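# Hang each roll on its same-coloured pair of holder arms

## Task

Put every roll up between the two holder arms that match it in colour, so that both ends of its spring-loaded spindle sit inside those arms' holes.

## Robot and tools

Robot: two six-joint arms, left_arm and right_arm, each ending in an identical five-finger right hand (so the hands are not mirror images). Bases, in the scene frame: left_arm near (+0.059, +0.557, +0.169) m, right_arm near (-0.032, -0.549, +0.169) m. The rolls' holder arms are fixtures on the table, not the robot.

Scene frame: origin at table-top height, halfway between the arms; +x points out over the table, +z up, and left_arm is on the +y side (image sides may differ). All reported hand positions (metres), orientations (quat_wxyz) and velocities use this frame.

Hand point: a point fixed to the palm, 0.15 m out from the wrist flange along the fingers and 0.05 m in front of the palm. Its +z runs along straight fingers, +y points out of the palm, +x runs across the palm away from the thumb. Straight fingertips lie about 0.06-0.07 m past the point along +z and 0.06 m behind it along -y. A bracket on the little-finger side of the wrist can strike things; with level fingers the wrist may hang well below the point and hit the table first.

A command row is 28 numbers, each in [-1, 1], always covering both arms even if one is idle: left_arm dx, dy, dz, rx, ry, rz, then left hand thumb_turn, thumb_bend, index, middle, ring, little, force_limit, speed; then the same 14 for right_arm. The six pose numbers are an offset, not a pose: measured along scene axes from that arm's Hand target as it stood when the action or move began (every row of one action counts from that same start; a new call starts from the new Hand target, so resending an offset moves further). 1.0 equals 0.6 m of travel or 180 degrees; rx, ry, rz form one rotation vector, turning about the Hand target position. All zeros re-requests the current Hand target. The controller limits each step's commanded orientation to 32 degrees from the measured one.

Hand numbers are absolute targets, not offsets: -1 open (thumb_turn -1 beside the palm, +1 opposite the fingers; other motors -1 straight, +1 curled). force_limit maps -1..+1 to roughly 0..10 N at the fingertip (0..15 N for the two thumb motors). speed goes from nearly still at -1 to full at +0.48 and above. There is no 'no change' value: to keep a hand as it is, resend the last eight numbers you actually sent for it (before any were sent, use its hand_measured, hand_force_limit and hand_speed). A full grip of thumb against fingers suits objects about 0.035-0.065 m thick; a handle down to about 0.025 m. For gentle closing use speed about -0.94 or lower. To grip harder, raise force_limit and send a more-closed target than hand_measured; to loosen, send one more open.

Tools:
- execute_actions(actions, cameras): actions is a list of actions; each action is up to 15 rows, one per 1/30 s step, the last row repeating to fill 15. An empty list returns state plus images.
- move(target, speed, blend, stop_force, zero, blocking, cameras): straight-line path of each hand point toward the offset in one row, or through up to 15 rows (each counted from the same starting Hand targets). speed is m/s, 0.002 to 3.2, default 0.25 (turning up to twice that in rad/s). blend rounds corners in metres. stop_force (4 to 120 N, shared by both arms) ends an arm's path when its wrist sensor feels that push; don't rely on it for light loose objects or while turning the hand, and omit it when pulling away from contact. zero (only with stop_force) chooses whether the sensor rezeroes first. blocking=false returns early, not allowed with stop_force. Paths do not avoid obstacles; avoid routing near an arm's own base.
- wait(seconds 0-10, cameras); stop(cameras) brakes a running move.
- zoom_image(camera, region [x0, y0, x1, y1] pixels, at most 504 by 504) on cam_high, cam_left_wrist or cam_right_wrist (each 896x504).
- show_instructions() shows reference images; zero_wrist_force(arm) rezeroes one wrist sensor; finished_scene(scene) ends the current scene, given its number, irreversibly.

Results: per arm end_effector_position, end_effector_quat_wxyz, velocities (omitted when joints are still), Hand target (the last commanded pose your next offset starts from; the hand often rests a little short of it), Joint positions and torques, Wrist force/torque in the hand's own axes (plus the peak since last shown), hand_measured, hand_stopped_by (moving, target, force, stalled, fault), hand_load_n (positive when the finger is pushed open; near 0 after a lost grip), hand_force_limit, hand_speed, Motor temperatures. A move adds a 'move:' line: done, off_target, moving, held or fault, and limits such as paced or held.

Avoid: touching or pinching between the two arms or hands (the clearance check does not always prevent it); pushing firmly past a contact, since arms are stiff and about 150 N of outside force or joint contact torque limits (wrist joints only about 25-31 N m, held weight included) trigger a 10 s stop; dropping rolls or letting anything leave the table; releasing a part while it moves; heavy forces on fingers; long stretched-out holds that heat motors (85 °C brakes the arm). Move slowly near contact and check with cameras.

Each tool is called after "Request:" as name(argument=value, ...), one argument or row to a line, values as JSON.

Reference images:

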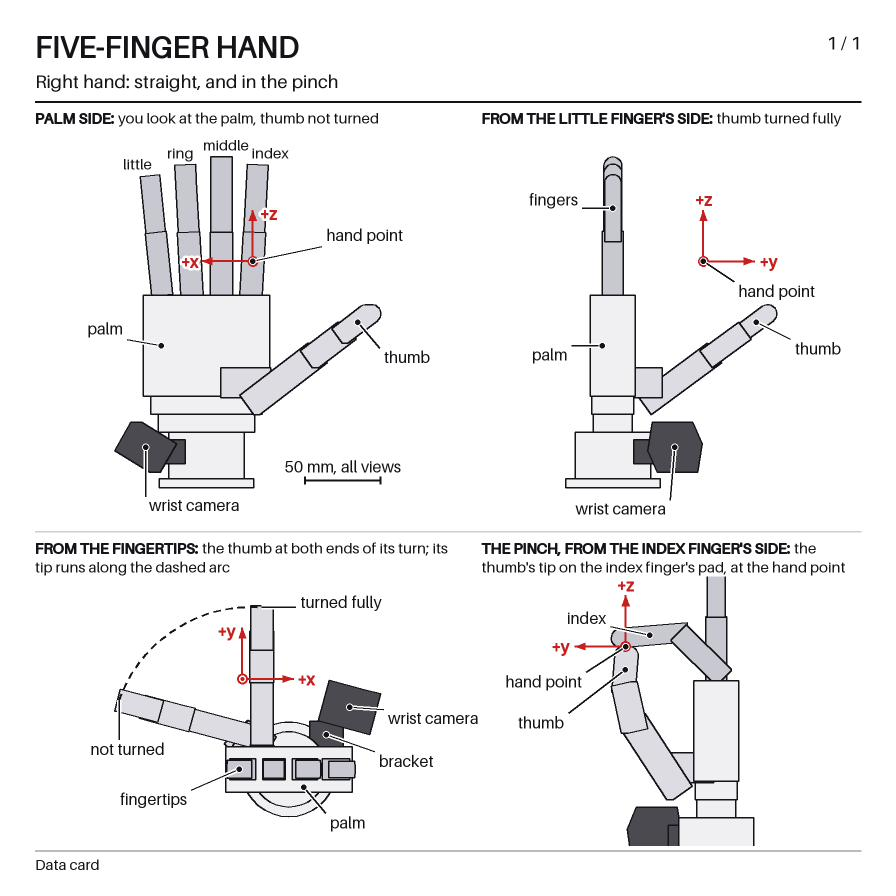

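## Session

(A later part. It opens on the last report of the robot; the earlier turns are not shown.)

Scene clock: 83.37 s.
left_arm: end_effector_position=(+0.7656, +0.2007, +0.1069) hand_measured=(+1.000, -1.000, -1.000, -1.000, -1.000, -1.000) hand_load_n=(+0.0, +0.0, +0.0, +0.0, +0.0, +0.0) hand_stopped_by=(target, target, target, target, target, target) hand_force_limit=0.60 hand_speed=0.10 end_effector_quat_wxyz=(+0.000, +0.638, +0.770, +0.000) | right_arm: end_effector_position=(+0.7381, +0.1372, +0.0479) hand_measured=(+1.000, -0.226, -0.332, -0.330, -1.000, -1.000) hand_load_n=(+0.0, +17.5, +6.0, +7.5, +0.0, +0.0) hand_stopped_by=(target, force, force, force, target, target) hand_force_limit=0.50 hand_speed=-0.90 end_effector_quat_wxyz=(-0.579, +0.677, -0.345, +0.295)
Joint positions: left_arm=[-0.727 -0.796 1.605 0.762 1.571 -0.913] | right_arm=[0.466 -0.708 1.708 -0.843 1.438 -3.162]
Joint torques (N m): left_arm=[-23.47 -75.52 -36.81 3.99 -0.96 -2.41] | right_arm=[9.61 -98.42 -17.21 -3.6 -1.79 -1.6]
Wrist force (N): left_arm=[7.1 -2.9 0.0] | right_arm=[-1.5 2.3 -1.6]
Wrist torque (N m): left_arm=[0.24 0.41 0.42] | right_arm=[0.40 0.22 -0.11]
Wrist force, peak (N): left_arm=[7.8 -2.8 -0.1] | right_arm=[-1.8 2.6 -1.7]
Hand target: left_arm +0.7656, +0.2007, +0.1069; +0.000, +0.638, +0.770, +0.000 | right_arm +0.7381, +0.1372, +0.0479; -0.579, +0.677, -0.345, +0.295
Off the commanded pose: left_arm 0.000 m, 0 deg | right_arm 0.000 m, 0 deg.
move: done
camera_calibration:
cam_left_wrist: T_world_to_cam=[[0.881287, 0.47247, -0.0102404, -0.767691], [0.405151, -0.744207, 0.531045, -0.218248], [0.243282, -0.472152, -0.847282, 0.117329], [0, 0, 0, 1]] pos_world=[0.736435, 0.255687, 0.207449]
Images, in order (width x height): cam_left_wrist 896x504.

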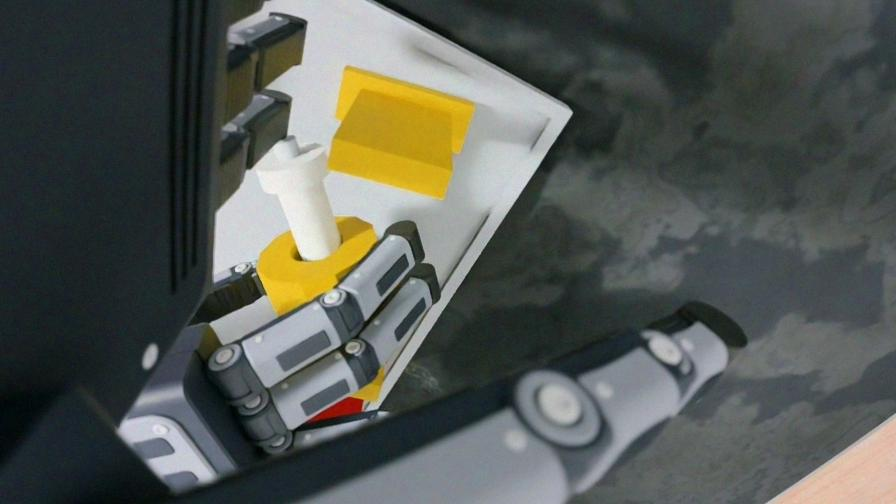

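Request:
move(
  target=[0.0028,-0.0042,0,0,0,0,1,-1,-1,-1,-1,-1,0.6,0.1,0,0,0,0,0,0,1,0.45,0.25,0.3,-1,-1,0.5,-0.9],
  speed=0.012,
  stop_force=12,
  cameras=["cam_left_wrist","cam_right_wrist"],
)

Request:
zoom_image(
  camera="cam_left_wrist",
  region=[220, 60, 460, 300],
)

Scene clock: 87.10 s.
left_arm: end_effector_position=(+0.7673, +0.1982, +0.1069) hand_measured=(+1.000, -1.000, -1.000, -1.000, -1.000, -1.000) hand_load_n=(+0.0, +0.0, +0.5, +0.0, +0.0, +0.0) hand_stopped_by=(target, target, target, target, target, target) hand_force_limit=0.60 hand_speed=0.10 end_effector_quat_wxyz=(+0.000, +0.638, +0.770, +0.000) | right_arm: end_effector_position=(+0.7381, +0.1372, +0.0479) hand_measured=(+1.000, -0.226, -0.332, -0.330, -1.000, -1.000) hand_load_n=(+0.0, +17.0, +6.0, +7.5, +0.0, +0.0) hand_stopped_by=(target, force, force, force, target, target) hand_force_limit=0.50 hand_speed=-0.90 end_effector_quat_wxyz=(-0.579, +0.677, -0.345, +0.295)
Joint positions: left_arm=[-0.728 -0.793 1.598 0.765 1.571 -0.914] | right_arm=[0.466 -0.708 1.708 -0.843 1.438 -3.162]
Joint torques (N m): left_arm=[-26.95 -74.98 -38.41 3.05 -0.37 -2.95] | right_arm=[13.6 -99.07 -16.7 -2.27 -1.15 -1.59]
Wrist force (N): left_arm=[8.5 -3.4 0.2] | right_arm=[-1.3 1.8 -1.3]
Wrist torque (N m): left_arm=[0.24 0.44 0.50] | right_arm=[0.30 0.16 -0.11]
Wrist force, peak (N): left_arm=[8.8 -3.7 -0.2] | right_arm=[-1.9 2.1 -2.0]
Hand target: left_arm +0.7673, +0.1982, +0.1069; +0.000, +0.638, +0.770, +0.000 | right_arm +0.7381, +0.1372, +0.0479; -0.579, +0.677, -0.345, +0.295
Off the commanded pose: left_arm 0.000 m, 0 deg | right_arm 0.000 m, 0 deg.
move: done
camera_calibration:
cam_left_wrist: T_world_to_cam=[[0.881287, 0.47247, -0.0102404, -0.767961], [0.405151, -0.744207, 0.531045, -0.220872], [0.243282, -0.472152, -0.847282, 0.115688], [0, 0, 0, 1]] pos_world=[0.738135, 0.253087, 0.207449]
cam_right_wrist: T_world_to_cam=[[0.00428146, -0.264371, -0.964412, 0.0856015], [-0.917625, 0.382248, -0.108858, 0.635818], [0.397424, 0.885435, -0.240957, -0.29084], [0, 0, 0, 1]] pos_world=[0.698662, 0.0371096, 0.0816893]
Images, in order (width x height): cam_left_wrist 896x504, cam_right_wrist 896x504.

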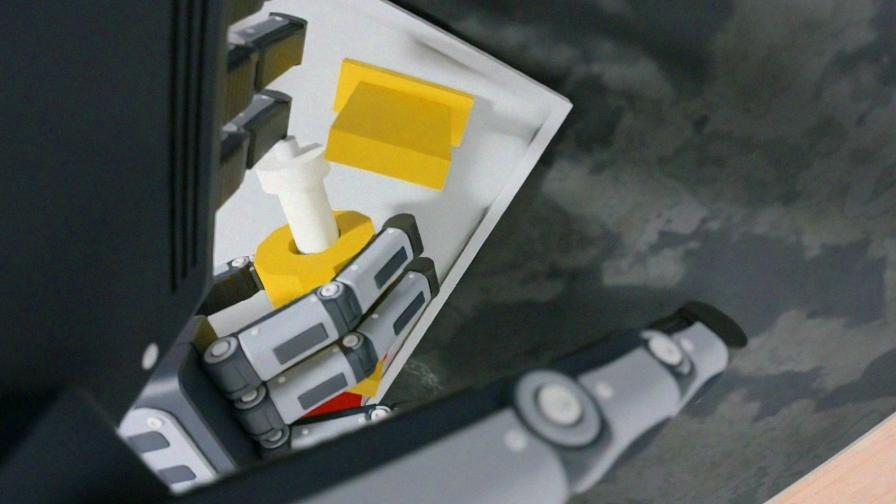

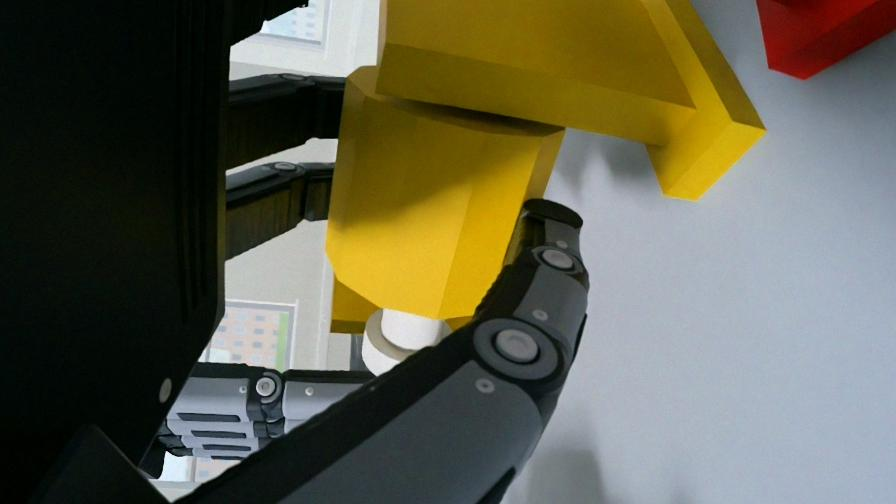

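Scaled by 2.100 from the camera's 896x504 image, which has a finer 1280x720 frame.

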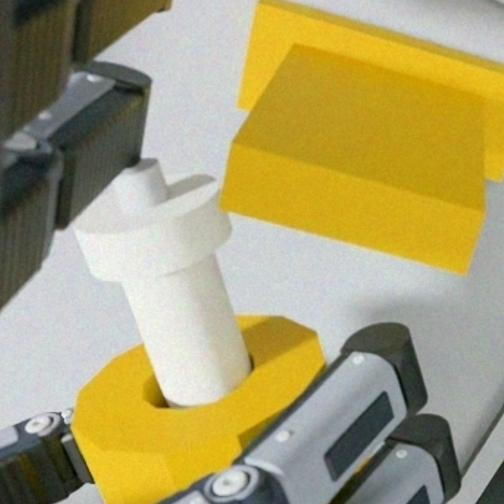

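Request:
move(
  target=[0.0106,0.004,0,0,0,0,1,-1,-1,-1,-1,-1,0.6,0.1,0.0043,0.003,0,0,0,-0.0278,1,0.45,0.25,0.3,-1,-1,0.5,-0.9],
  speed=0.015,
  cameras=["cam_left_wrist","cam_right_wrist"],
)

Request:
zoom_image(
  camera="cam_left_wrist",
  region=[220, 60, 460, 300],
)

Scene clock: 91.43 s.
left_arm: end_effector_position=(+0.7737, +0.2006, +0.1069) hand_measured=(+1.000, -1.000, -1.000, -1.000, -1.000, -1.000) hand_load_n=(+0.0, +0.0, +0.5, +0.5, +0.0, +0.0) hand_stopped_by=(target, target, target, target, target, target) hand_force_limit=0.60 hand_speed=0.10 end_effector_quat_wxyz=(+0.000, +0.638, +0.770, +0.000) | right_arm: end_effector_position=(+0.7407, +0.1390, +0.0479) hand_measured=(+1.000, -0.226, -0.332, -0.330, -1.000, -1.000) hand_load_n=(+0.5, +17.5, +6.0, +7.5, +0.0, -0.5) hand_stopped_by=(target, force, force, force, target, target) hand_force_limit=0.50 hand_speed=-0.90 end_effector_quat_wxyz=(-0.566, +0.661, -0.374, +0.320)
Joint positions: left_arm=[-0.72 -0.788 1.587 0.771 1.571 -0.906] | right_arm=[0.495 -0.705 1.7 -0.839 1.553 -3.144]
Joint torques (N m): left_arm=[8.28 -76.86 -41.12 1.26 0.32 0.47] | right_arm=[17.59 -80.73 -31.49 0.67 2.81 1.85]
Wrist force (N): left_arm=[13.5 -5.7 -0.7] | right_arm=[-2.9 4.1 2.1]
Wrist torque (N m): left_arm=[0.45 0.73 0.79] | right_arm=[0.35 0.06 -0.04]
Wrist force, peak (N): left_arm=[13.8 -6.1 0.0] | right_arm=[-3.4 4.2 2.3]
Hand target: left_arm +0.7737, +0.2006, +0.1069; +0.000, +0.638, +0.770, +0.000 | right_arm +0.7407, +0.1390, +0.0479; -0.566, +0.661, -0.374, +0.320
Off the commanded pose: left_arm 0.000 m, 0 deg | right_arm 0.000 m, 0 deg.
move: done
camera_calibration:
cam_left_wrist: T_world_to_cam=[[0.881306, 0.472436, -0.0102154, -0.774657], [0.40511, -0.744229, 0.531045, -0.221602], [0.243283, -0.472152, -0.847282, 0.115288], [0, 0, 0, 1]] pos_world=[0.744435, 0.255487, 0.207449]
cam_right_wrist: T_world_to_cam=[[-0.0187536, -0.263732, -0.964414, 0.103022], [-0.880876, 0.460663, -0.108845, 0.599347], [0.472976, 0.847487, -0.240954, -0.344058], [0, 0, 0, 1]] pos_world=[0.692613, 0.0426581, 0.0816893]
Images, in order (width x height): cam_left_wrist 896x504, cam_right_wrist 896x504.

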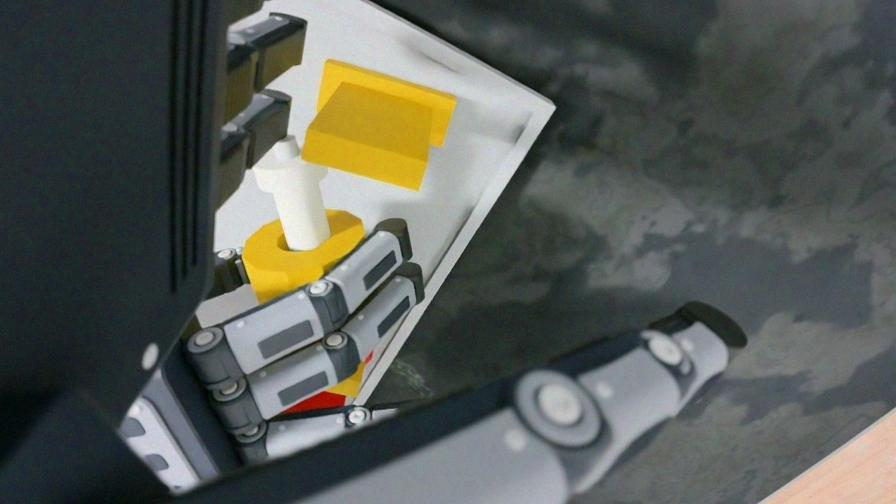

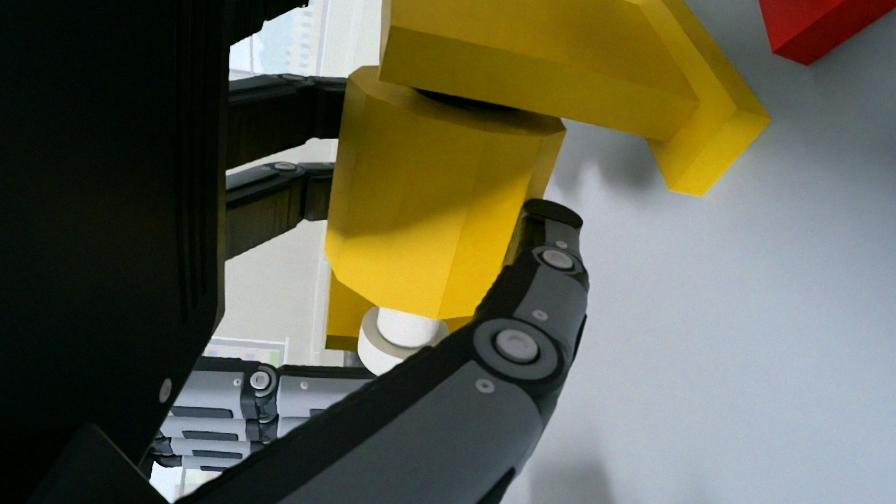

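Scaled by 2.100 from the camera's 896x504 image, which has a finer 1280x720 frame.

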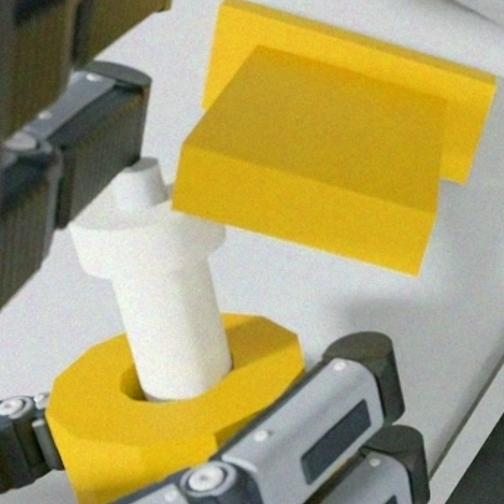

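Request:
move(
  target=[0.0109,0.005,0,0,0,0,1,-1,-1,-1,-1,-1,0.6,0.1,0.0047,0.0025,0,0,0,-0.0278,1,0.45,0.25,0.3,-1,-1,0.5,-0.9],
  speed=0.015,
  cameras=["cam_left_wrist","cam_right_wrist"],
)

Request:
zoom_image(
  camera="cam_left_wrist",
  region=[220, 60, 460, 300],
)

Scene clock: 96.80 s.
left_arm: end_effector_position=(+0.7802, +0.2036, +0.1069) hand_measured=(+1.000, -1.000, -1.000, -1.000, -1.000, -1.000) hand_load_n=(+0.0, +0.0, +0.5, +0.0, +0.0, +0.0) hand_stopped_by=(target, target, target, target, target, target) hand_force_limit=0.60 hand_speed=0.10 end_effector_quat_wxyz=(+0.000, +0.638, +0.770, +0.000) | right_arm: end_effector_position=(+0.7435, +0.1405, +0.0479) hand_measured=(+1.000, -0.226, -0.332, -0.330, -1.000, -1.000) hand_load_n=(+1.5, +17.5, +6.0, +8.0, +0.0, +0.0) hand_stopped_by=(target, force, force, force, target, target) hand_force_limit=0.50 hand_speed=-0.90 end_effector_quat_wxyz=(-0.551, +0.644, -0.403, +0.344)
Joint positions: left_arm=[-0.711 -0.783 1.576 0.777 1.571 -0.897] | right_arm=[0.524 -0.699 1.685 -0.829 1.668 -3.126]
Joint torques (N m): left_arm=[6.87 -78.07 -40.57 1.1 2.2 0.34] | right_arm=[12.72 -80.97 -30.54 0.93 4.23 1.97]
Wrist force (N): left_arm=[13.8 -5.2 -0.8] | right_arm=[-6.3 4.5 4.9]
Wrist torque (N m): left_arm=[0.42 0.71 0.80] | right_arm=[0.23 -0.04 -0.14]
Wrist force, peak (N): left_arm=[14.3 -5.6 -0.4] | right_arm=[-5.9 5.0 5.6]
Hand target: left_arm +0.7802, +0.2036, +0.1069; +0.000, +0.638, +0.770, +0.000 | right_arm +0.7435, +0.1405, +0.0479; -0.551, +0.644, -0.403, +0.344
Off the commanded pose: left_arm 0.000 m, 0 deg | right_arm 0.000 m, 0 deg.
move: done
camera_calibration:
cam_left_wrist: T_world_to_cam=[[0.881287, 0.47247, -0.0102404, -0.781881], [0.405151, -0.744207, 0.531045, -0.222079], [0.243282, -0.472152, -0.847282, 0.115099], [0, 0, 0, 1]] pos_world=[0.751035, 0.258487, 0.207449]
cam_right_wrist: T_world_to_cam=[[-0.0416801, -0.261099, -0.964412, 0.120171], [-0.837314, 0.535774, -0.108865, 0.558186], [0.545131, 0.802978, -0.240953, -0.394152], [0, 0, 0, 1]] pos_world=[0.687251, 0.048811, 0.0816893]
Images, in order (width x height): cam_left_wrist 896x504, cam_right_wrist 896x504.

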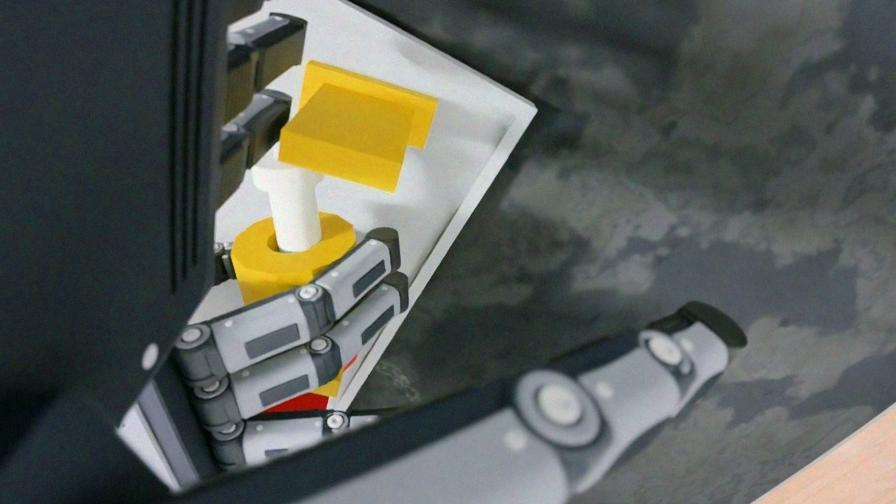

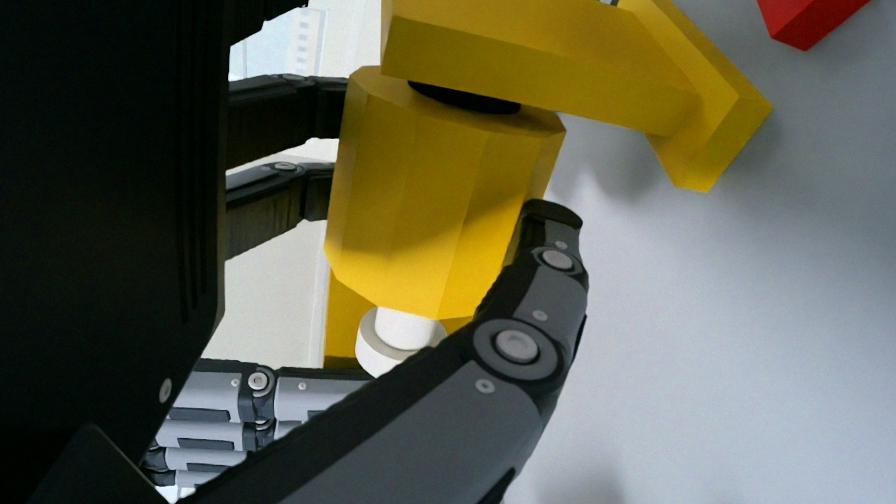

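Scaled by 2.100 from the camera's 896x504 image, which has a finer 1280x720 frame.

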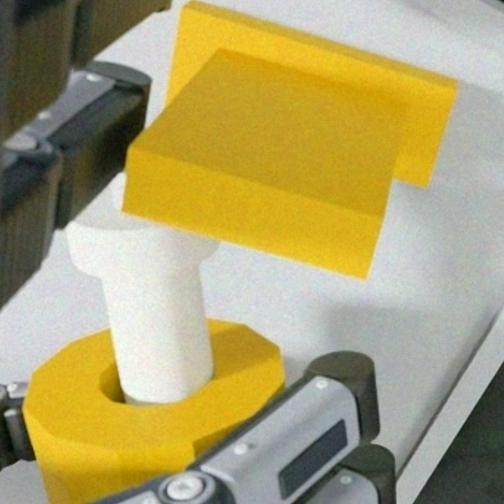

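Request:
move(
  target=[0.0038,0.002,0,0,0,0,1,-1,-1,-1,-1,-1,0.6,0.1,0.0035,0.0015,0,0,0,-0.0194,1,0.45,0.25,0.3,-1,-1,0.5,-0.9],
  speed=0.01,
  cameras=["cam_left_wrist","cam_right_wrist"],
)

Request:
zoom_image(
  camera="cam_left_wrist",
  region=[220, 60, 460, 300],
)

Scene clock: 103.17 s.
left_arm: end_effector_position=(+0.7825, +0.2048, +0.1069) hand_measured=(+1.000, -1.000, -1.000, -1.000, -1.000, -1.000) hand_load_n=(+0.5, +0.0, +1.0, +0.0, +0.0, +0.0) hand_stopped_by=(target, target, target, target, target, target) hand_force_limit=0.60 hand_speed=0.10 end_effector_quat_wxyz=(+0.000, +0.638, +0.770, +0.000) | right_arm: end_effector_position=(+0.7456, +0.1414, +0.0479) hand_measured=(+1.000, -0.226, -0.332, -0.330, -1.000, -1.000) hand_load_n=(+2.0, +17.0, +5.5, +7.5, +0.0, +0.0) hand_stopped_by=(target, force, force, force, target, target) hand_force_limit=0.50 hand_speed=-0.90 end_effector_quat_wxyz=(-0.540, +0.632, -0.422, +0.361)
Joint positions: left_arm=[-0.707 -0.781 1.572 0.779 1.571 -0.893] | right_arm=[0.544 -0.693 1.671 -0.819 1.748 -3.113]
Joint torques (N m): left_arm=[10.16 -77.87 -41.74 0.85 2.48 0.18] | right_arm=[10.07 -79.71 -32.67 0.69 4.38 1.66]
Wrist force (N): left_arm=[12.2 -7.9 -0.4] | right_arm=[-7.9 1.6 -2.4]
Wrist torque (N m): left_arm=[0.52 0.60 0.73] | right_arm=[0.34 0.06 -0.27]
Wrist force, peak (N): left_arm=[14.4 -5.4 -1.4] | right_arm=[-7.0 4.8 5.3]
Hand target: left_arm +0.7825, +0.2048, +0.1069; +0.000, +0.638, +0.770, +0.000 | right_arm +0.7456, +0.1414, +0.0479; -0.540, +0.632, -0.422, +0.361
Off the commanded pose: left_arm 0.000 m, 0 deg | right_arm 0.000 m, 0 deg.
move: done
camera_calibration:
cam_left_wrist: T_world_to_cam=[[0.881287, 0.47247, -0.0102404, -0.784474], [0.405151, -0.744207, 0.531045, -0.222118], [0.243282, -0.472152, -0.847282, 0.115106], [0, 0, 0, 1]] pos_world=[0.753335, 0.259687, 0.207449]
cam_right_wrist: T_world_to_cam=[[-0.0575337, -0.258077, -0.96441, 0.131856], [-0.803137, 0.585769, -0.10884, 0.526906], [0.59301, 0.768291, -0.240973, -0.426697], [0, 0, 0, 1]] pos_world=[0.683799, 0.053212, 0.0816893]
Images, in order (width x height): cam_left_wrist 896x504, cam_right_wrist 896x504.

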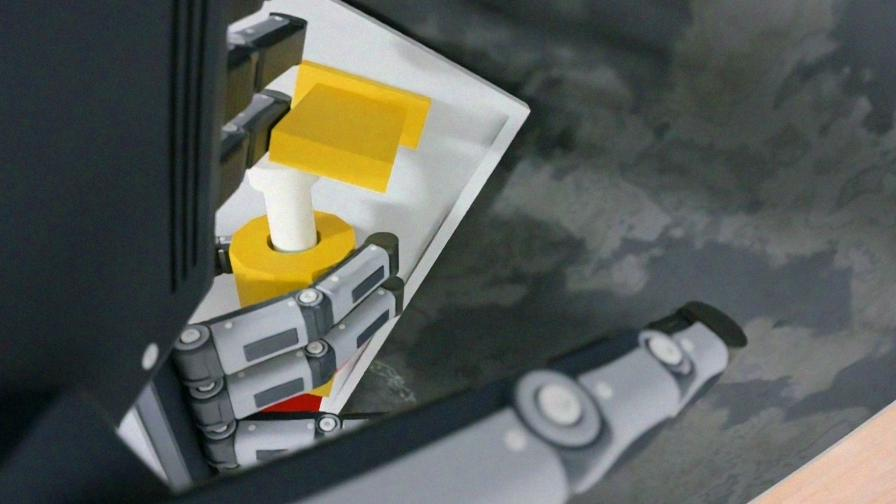

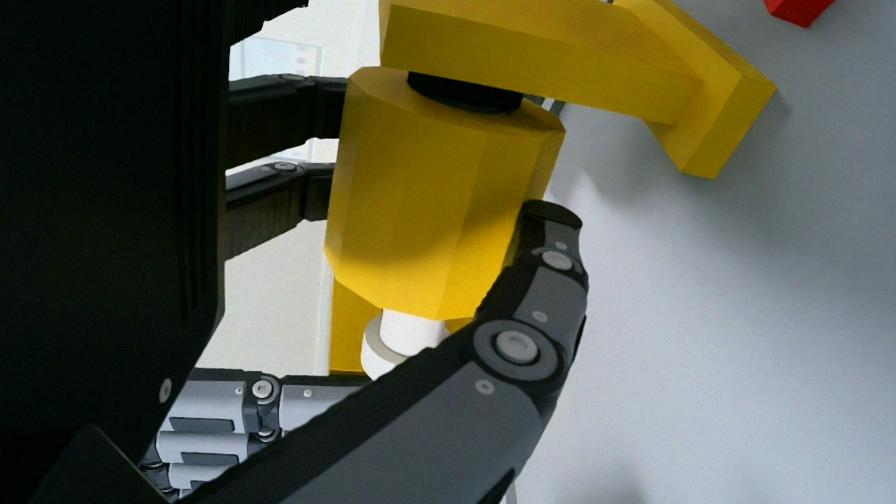

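Scaled by 2.100 from the camera's 896x504 image, which has a finer 1280x720 frame.

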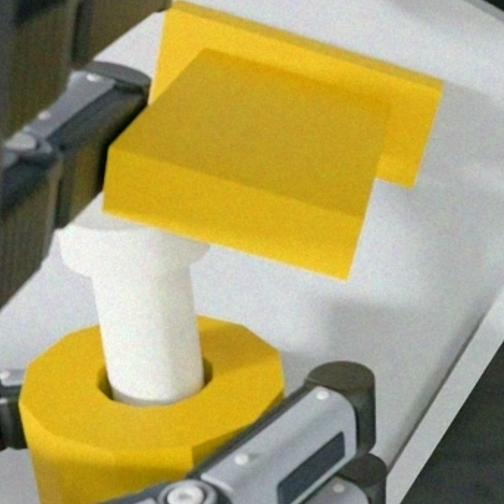

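Request:
move(
  target=[-0.0041,-0.0009,0,0,0,0,1,-1,-1,-1,-1,-1,0.6,0.1,0,0,0,0,0,0,1,0.45,0.25,0.3,-1,-1,0.5,-0.9],
  speed=0.01,
  cameras=["cam_left_wrist","cam_right_wrist"],
)

Request:
zoom_image(
  camera="cam_left_wrist",
  region=[220, 60, 400, 280],
)

Scene clock: 105.33 s.
left_arm: end_effector_position=(+0.7801, +0.2043, +0.1069) hand_measured=(+1.000, -1.000, -1.000, -1.000, -1.000, -1.000) hand_load_n=(+0.0, +0.0, +0.0, +0.0, +0.0, +0.0) hand_stopped_by=(target, target, target, target, target, target) hand_force_limit=0.60 hand_speed=0.10 end_effector_quat_wxyz=(+0.000, +0.638, +0.770, +0.000) | right_arm: end_effector_position=(+0.7456, +0.1414, +0.0479) hand_measured=(+1.000, -0.226, -0.332, -0.330, -1.000, -1.000) hand_load_n=(+2.5, +17.5, +4.0, +7.0, +0.0, +0.0) hand_stopped_by=(target, force, force, force, target, target) hand_force_limit=0.50 hand_speed=-0.90 end_effector_quat_wxyz=(-0.540, +0.632, -0.422, +0.361)
Joint positions: left_arm=[-0.71 -0.783 1.577 0.776 1.571 -0.896] | right_arm=[0.544 -0.693 1.671 -0.819 1.748 -3.113]
Joint torques (N m): left_arm=[-27.57 -93.79 -27.25 -0.36 2.33 -1.71] | right_arm=[8.17 -81.49 -32.74 0.25 4.29 2.06]
Wrist force (N): left_arm=[11.8 -1.1 -0.5] | right_arm=[-7.3 3.4 -5.4]
Wrist torque (N m): left_arm=[0.18 0.62 0.66] | right_arm=[0.33 0.11 -0.25]
Wrist force, peak (N): left_arm=[12.6 -8.0 -0.3] | right_arm=[-7.5 2.9 -5.5]
Hand target: left_arm +0.7800, +0.2042, +0.1069; +0.000, +0.638, +0.770, +0.000 | right_arm +0.7456, +0.1414, +0.0479; -0.540, +0.632, -0.422, +0.361
Off the commanded pose: left_arm 0.000 m, 0 deg | right_arm 0.000 m, 0 deg.
move: done
camera_calibration:
cam_left_wrist: T_world_to_cam=[[0.881287, 0.47247, -0.0102404, -0.782123], [0.405151, -0.744207, 0.531045, -0.221518], [0.243282, -0.472152, -0.847282, 0.115454], [0, 0, 0, 1]] pos_world=[0.750935, 0.259187, 0.207449]
cam_right_wrist: T_world_to_cam=[[-0.057612, -0.258129, -0.964391, 0.131937], [-0.803093, 0.585831, -0.108827, 0.526813], [0.593062, 0.768226, -0.241052, -0.4268], [0, 0, 0, 1]] pos_world=[0.683799, 0.0533119, 0.0816892]
Images, in order (width x height): cam_left_wrist 896x504, cam_right_wrist 896x504.

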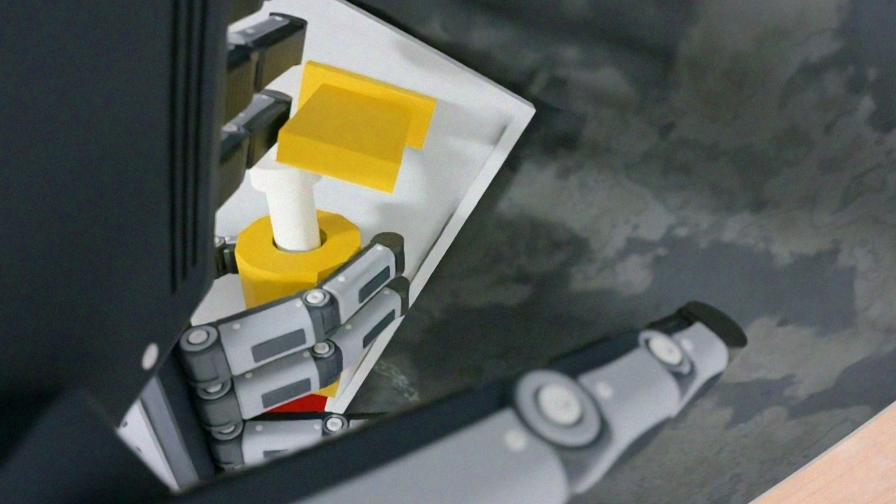

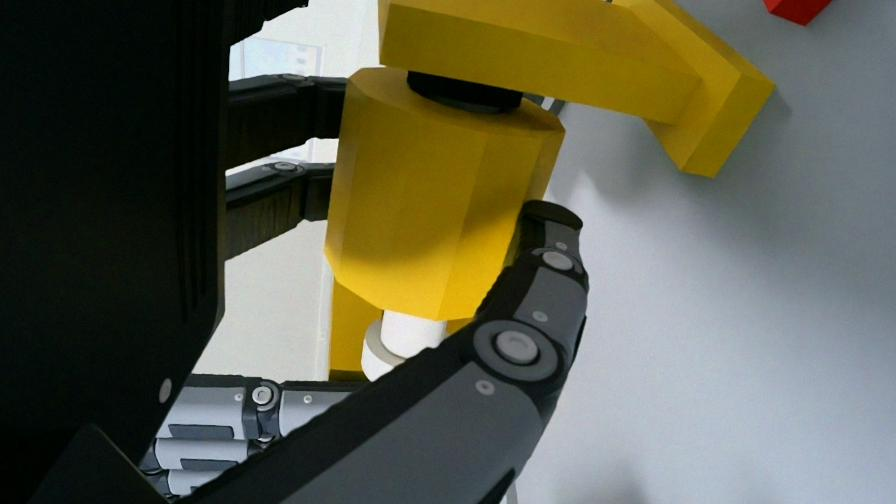

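Scaled by 2.291 from the camera's 896x504 image, which has a finer 1280x720 frame.

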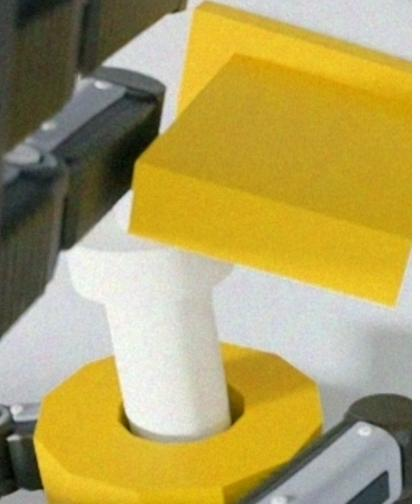

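Request:
move(
  target=[0.0046,0.001,0,0,0,0,1,-1,-1,-1,-1,-1,0.6,0.1,0.0035,0.0014,0,0,0,-0.0222,1,0.45,0.25,0.3,-1,-1,0.5,-0.9],
  speed=0.01,
  cameras=["cam_left_wrist","cam_right_wrist"],
)

Request:
zoom_image(
  camera="cam_left_wrist",
  region=[220, 60, 400, 280],
)

Scene clock: 111.13 s.
left_arm: end_effector_position=(+0.7828, +0.2048, +0.1069) hand_measured=(+1.000, -1.000, -1.000, -1.000, -1.000, -1.000) hand_load_n=(+0.0, +0.0, +1.0, +0.0, +0.0, +0.0) hand_stopped_by=(target, target, target, target, target, target) hand_force_limit=0.60 hand_speed=0.10 end_effector_quat_wxyz=(+0.000, +0.638, +0.770, +0.000) | right_arm: end_effector_position=(+0.7477, +0.1422, +0.0479) hand_measured=(+1.000, -0.226, -0.332, -0.330, -1.000, -1.000) hand_load_n=(+5.0, +18.5, +0.0, +8.5, +0.0, +0.0) hand_stopped_by=(target, force, force, force, target, target) hand_force_limit=0.50 hand_speed=-0.90 end_effector_quat_wxyz=(-0.528, +0.617, -0.444, +0.380)
Joint positions: left_arm=[-0.707 -0.781 1.572 0.779 1.571 -0.893] | right_arm=[0.567 -0.685 1.652 -0.805 1.839 -3.098]
Joint torques (N m): left_arm=[9.84 -78.25 -41.07 0.81 0.46 0.61] | right_arm=[8.75 -85.5 -37.98 -0.34 5.55 1.74]
Wrist force (N): left_arm=[12.2 -7.4 -1.1] | right_arm=[-9.2 6.5 -8.3]
Wrist torque (N m): left_arm=[0.56 0.60 0.73] | right_arm=[0.33 0.02 -0.27]
Wrist force, peak (N): left_arm=[16.8 -2.2 -0.7] | right_arm=[-9.4 6.8 -8.4]
Hand target: left_arm +0.7828, +0.2048, +0.1069; +0.000, +0.638, +0.770, +0.000 | right_arm +0.7477, +0.1422, +0.0479; -0.528, +0.617, -0.444, +0.380
Off the commanded pose: left_arm 0.000 m, 0 deg | right_arm 0.000 m, 0 deg.
move: done
camera_calibration:
cam_left_wrist: T_world_to_cam=[[0.881287, 0.47247, -0.0102404, -0.784786], [0.405151, -0.744207, 0.531045, -0.222165], [0.243282, -0.472152, -0.847282, 0.115081], [0, 0, 0, 1]] pos_world=[0.753635, 0.259787, 0.207449]
cam_right_wrist: T_world_to_cam=[[-0.0753675, -0.253425, -0.964415, 0.144879], [-0.760374, 0.640302, -0.108834, 0.488371], [0.645098, 0.725113, -0.240956, -0.461434], [0, 0, 0, 1]] pos_world=[0.679934, 0.0586027, 0.0816892]
Images, in order (width x height): cam_left_wrist 896x504, cam_right_wrist 896x504.

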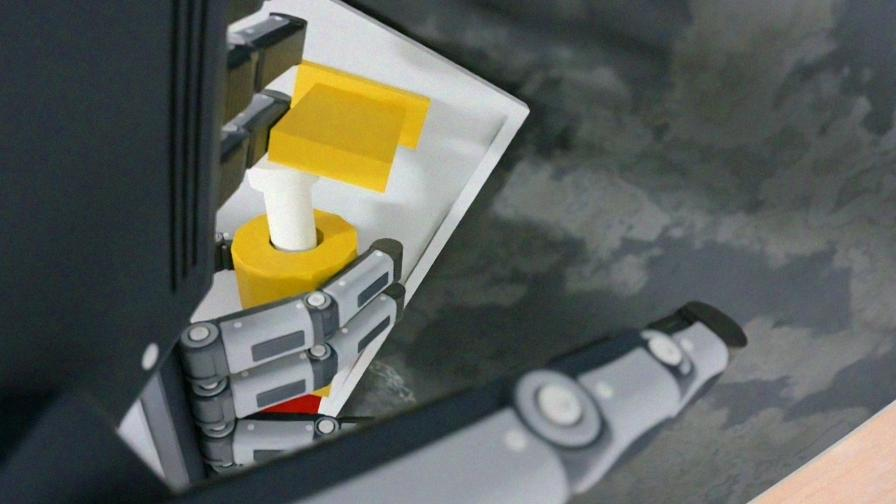

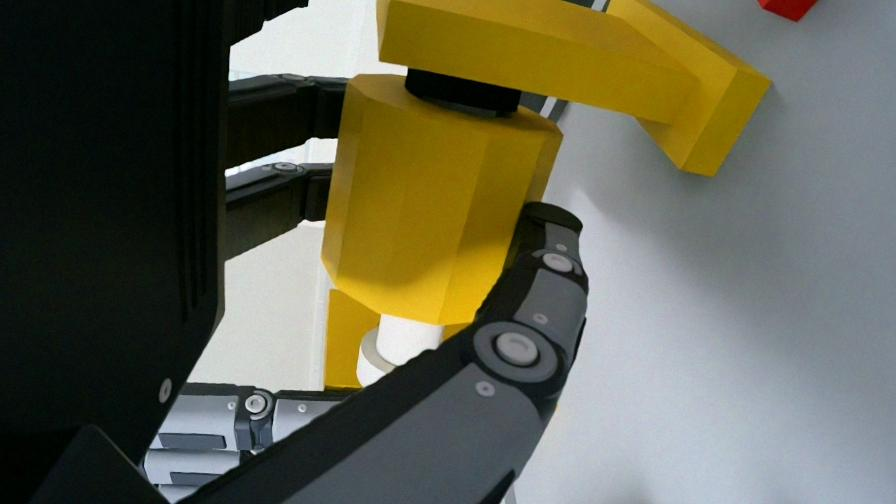

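Scaled by 2.291 from the camera's 896x504 image, which has a finer 1280x720 frame.

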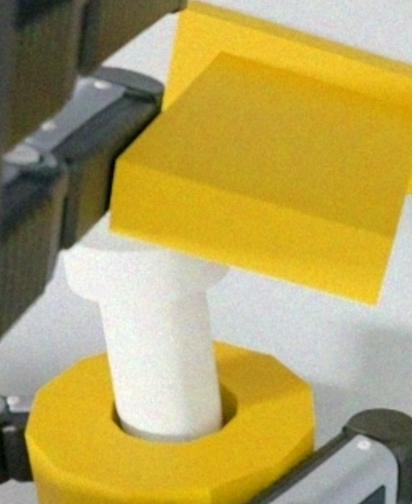

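Request:
move(
  target=[-0.0022,0.008,0,0,0,0,1,-1,-1,-1,-1,-1,0.6,0.1,0,0,0,0,0,0,1,0.45,0.25,0.3,-1,-1,0.5,-0.9],
  speed=0.01,
  cameras=["cam_left_wrist","cam_right_wrist"],
)

Request:
zoom_image(
  camera="cam_left_wrist",
  region=[220, 60, 400, 280],
)

Scene clock: 114.10 s.
left_arm: end_effector_position=(+0.7815, +0.2095, +0.1069) hand_measured=(+1.000, -1.000, -1.000, -1.000, -1.000, -1.000) hand_load_n=(+0.0, +0.0, +0.0, +0.0, +0.0, +0.0) hand_stopped_by=(target, target, target, target, target, target) hand_force_limit=0.60 hand_speed=0.10 end_effector_quat_wxyz=(+0.000, +0.638, +0.770, +0.000) | right_arm: end_effector_position=(+0.7477, +0.1422, +0.0479) hand_measured=(+1.000, -0.226, -0.332, -0.330, -1.000, -1.000) hand_load_n=(+5.5, +18.5, +0.0, +8.0, +0.0, +0.0) hand_stopped_by=(target, force, force, force, target, target) hand_force_limit=0.50 hand_speed=-0.90 end_effector_quat_wxyz=(-0.528, +0.617, -0.444, +0.380)
Joint positions: left_arm=[-0.703 -0.784 1.58 0.775 1.571 -0.889] | right_arm=[0.567 -0.685 1.652 -0.805 1.839 -3.098]
Joint torques (N m): left_arm=[12.58 -94.12 -19.64 1.23 0.92 1.57] | right_arm=[5.59 -86.62 -39.39 -0.37 5.6 1.62]
Wrist force (N): left_arm=[0.6 -0.7 -0.5] | right_arm=[-9.5 6.4 -8.1]
Wrist torque (N m): left_arm=[-0.01 -0.08 -0.31] | right_arm=[0.28 0.04 -0.29]
Wrist force, peak (N): left_arm=[12.4 -7.9 -1.0] | right_arm=[-9.7 6.8 -9.2]
Hand target: left_arm +0.7815, +0.2096, +0.1069; +0.000, +0.638, +0.770, +0.000 | right_arm +0.7477, +0.1422, +0.0479; -0.528, +0.617, -0.444, +0.380
Off the commanded pose: left_arm 0.000 m, 0 deg | right_arm 0.000 m, 0 deg.
move: done
camera_calibration:
cam_left_wrist: T_world_to_cam=[[0.881287, 0.47247, -0.0102404, -0.785861], [0.405151, -0.744207, 0.531045, -0.218141], [0.243282, -0.472152, -0.847282, 0.117616], [0, 0, 0, 1]] pos_world=[0.752335, 0.264487, 0.207449]
cam_right_wrist: T_world_to_cam=[[-0.0754041, -0.253418, -0.964414, 0.144903], [-0.760281, 0.640412, -0.108837, 0.488301], [0.645203, 0.725018, -0.240958, -0.4615], [0, 0, 0, 1]] pos_world=[0.679934, 0.0586025, 0.0816893]
Images, in order (width x height): cam_left_wrist 896x504, cam_right_wrist 896x504.

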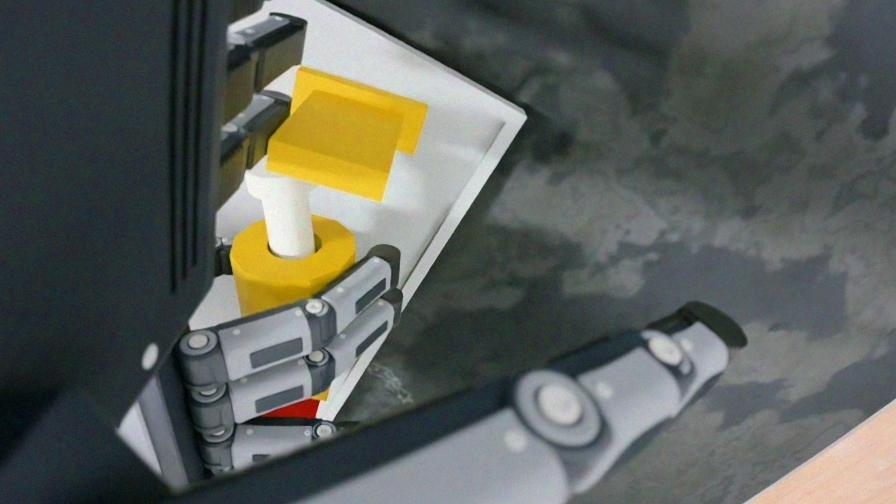

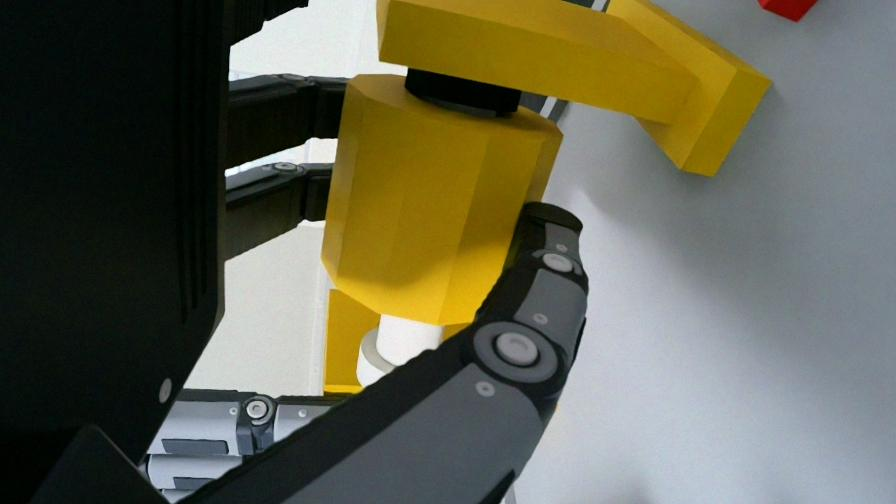

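Scaled by 2.291 from the camera's 896x504 image, which has a finer 1280x720 frame.

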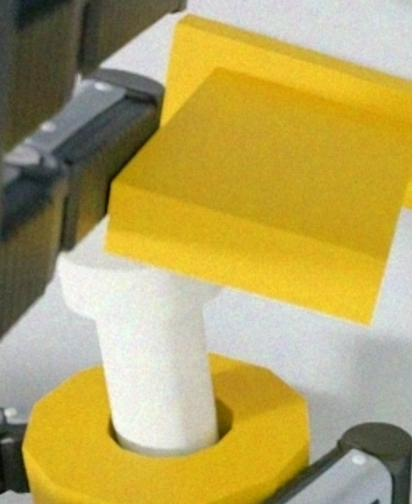

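Request:
move(
  target=[
    [-0.012,0.0325,0,0,0,0,1,-1,-1,-1,-1,-1,0.6,0.1,0,0,0,0,0,0,1,0.45,0.25,0.3,-1,-1,0.5,-0.9],
    [-0.0182,0.0402,0.0718,0,0,0,1,-1,-1,-1,-1,-1,0.6,0.1,0,0,0,0,0,0,1,0.45,0.25,0.3,-1,-1,0.5,-0.9],
  ],
  speed=0.06,
  blend=[0.005,0],
  cameras=["cam_left_wrist","cam_right_wrist"],
)

Request:
zoom_image(
  camera="cam_left_wrist",
  region=[220, 100, 460, 300],
)

Scene clock: 116.17 s.
left_arm: end_effector_position=(+0.7706, +0.2337, +0.1499) hand_measured=(+1.000, -1.000, -1.000, -1.000, -1.000, -1.000) hand_load_n=(+0.0, +0.0, +0.0, +0.0, +0.0, +0.5) hand_stopped_by=(target, target, target, target, target, target) hand_force_limit=0.60 hand_speed=0.10 end_effector_quat_wxyz=(+0.000, +0.638, +0.770, +0.000) | right_arm: end_effector_position=(+0.7477, +0.1422, +0.0479) hand_measured=(+1.000, -0.226, -0.332, -0.330, -1.000, -1.000) hand_load_n=(+5.0, +18.5, +0.0, +8.0, +0.0, +0.0) hand_stopped_by=(target, force, force, force, target, target) hand_force_limit=0.50 hand_speed=-0.90 end_effector_quat_wxyz=(-0.528, +0.617, -0.444, +0.380)
Joint positions: left_arm=[-0.687 -0.858 1.624 0.805 1.571 -0.873] | right_arm=[0.567 -0.685 1.652 -0.805 1.839 -3.098]
Joint torques (N m): left_arm=[13.86 -86.44 -21.5 7.02 0.95 1.3] | right_arm=[3.88 -84.65 -39.47 -0.27 4.88 1.61]
Wrist force (N): left_arm=[0.5 -1.0 -0.2] | right_arm=[-9.7 6.8 -8.5]
Wrist torque (N m): left_arm=[-0.09 -0.06 -0.32] | right_arm=[0.35 0.07 -0.30]
Wrist force, peak (N): left_arm=[0.7 -1.1 -1.0] | right_arm=[-10.3 6.4 -8.7]
Hand target: left_arm +0.7706, +0.2338, +0.1500; +0.000, +0.638, +0.770, +0.000 | right_arm +0.7477, +0.1422, +0.0479; -0.528, +0.617, -0.444, +0.380
Off the commanded pose: left_arm 0.000 m, 0 deg | right_arm 0.000 m, 0 deg.
move: done
camera_calibration:
cam_left_wrist: T_world_to_cam=[[0.881287, 0.47247, -0.0102404, -0.787161], [0.405151, -0.744207, 0.531045, -0.218456], [0.243282, -0.472152, -0.847282, 0.168066], [0, 0, 0, 1]] pos_world=[0.741335, 0.288687, 0.250349]
cam_right_wrist: T_world_to_cam=[[-0.0754041, -0.253418, -0.964414, 0.144903], [-0.760281, 0.640412, -0.108837, 0.488301], [0.645203, 0.725018, -0.240958, -0.4615], [0, 0, 0, 1]] pos_world=[0.679934, 0.0586025, 0.0816893]
Images, in order (width x height): cam_left_wrist 896x504, cam_right_wrist 896x504.

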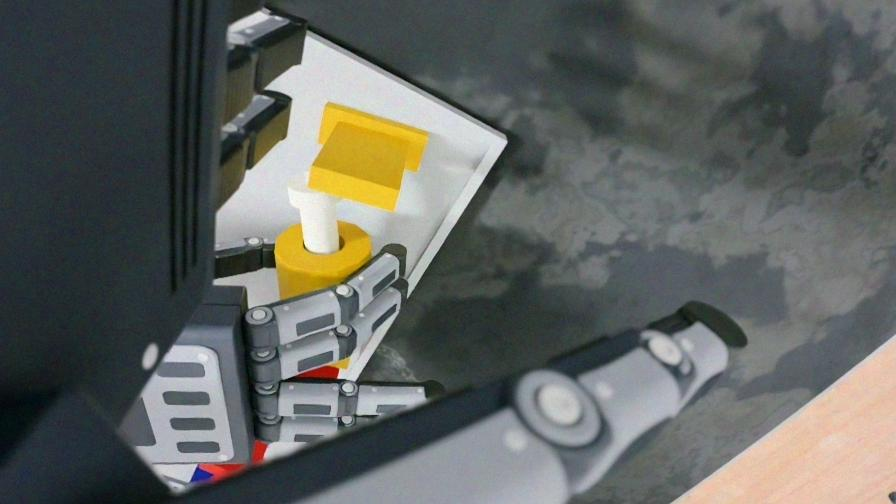

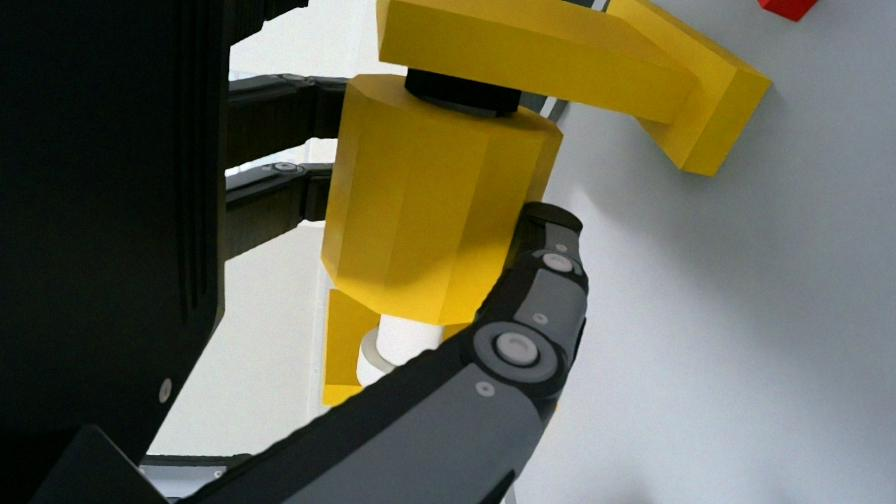

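Scaled by 2.100 from the camera's 896x504 image, which has a finer 1280x720 frame.

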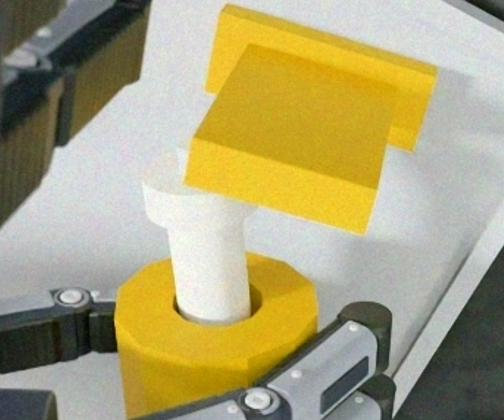

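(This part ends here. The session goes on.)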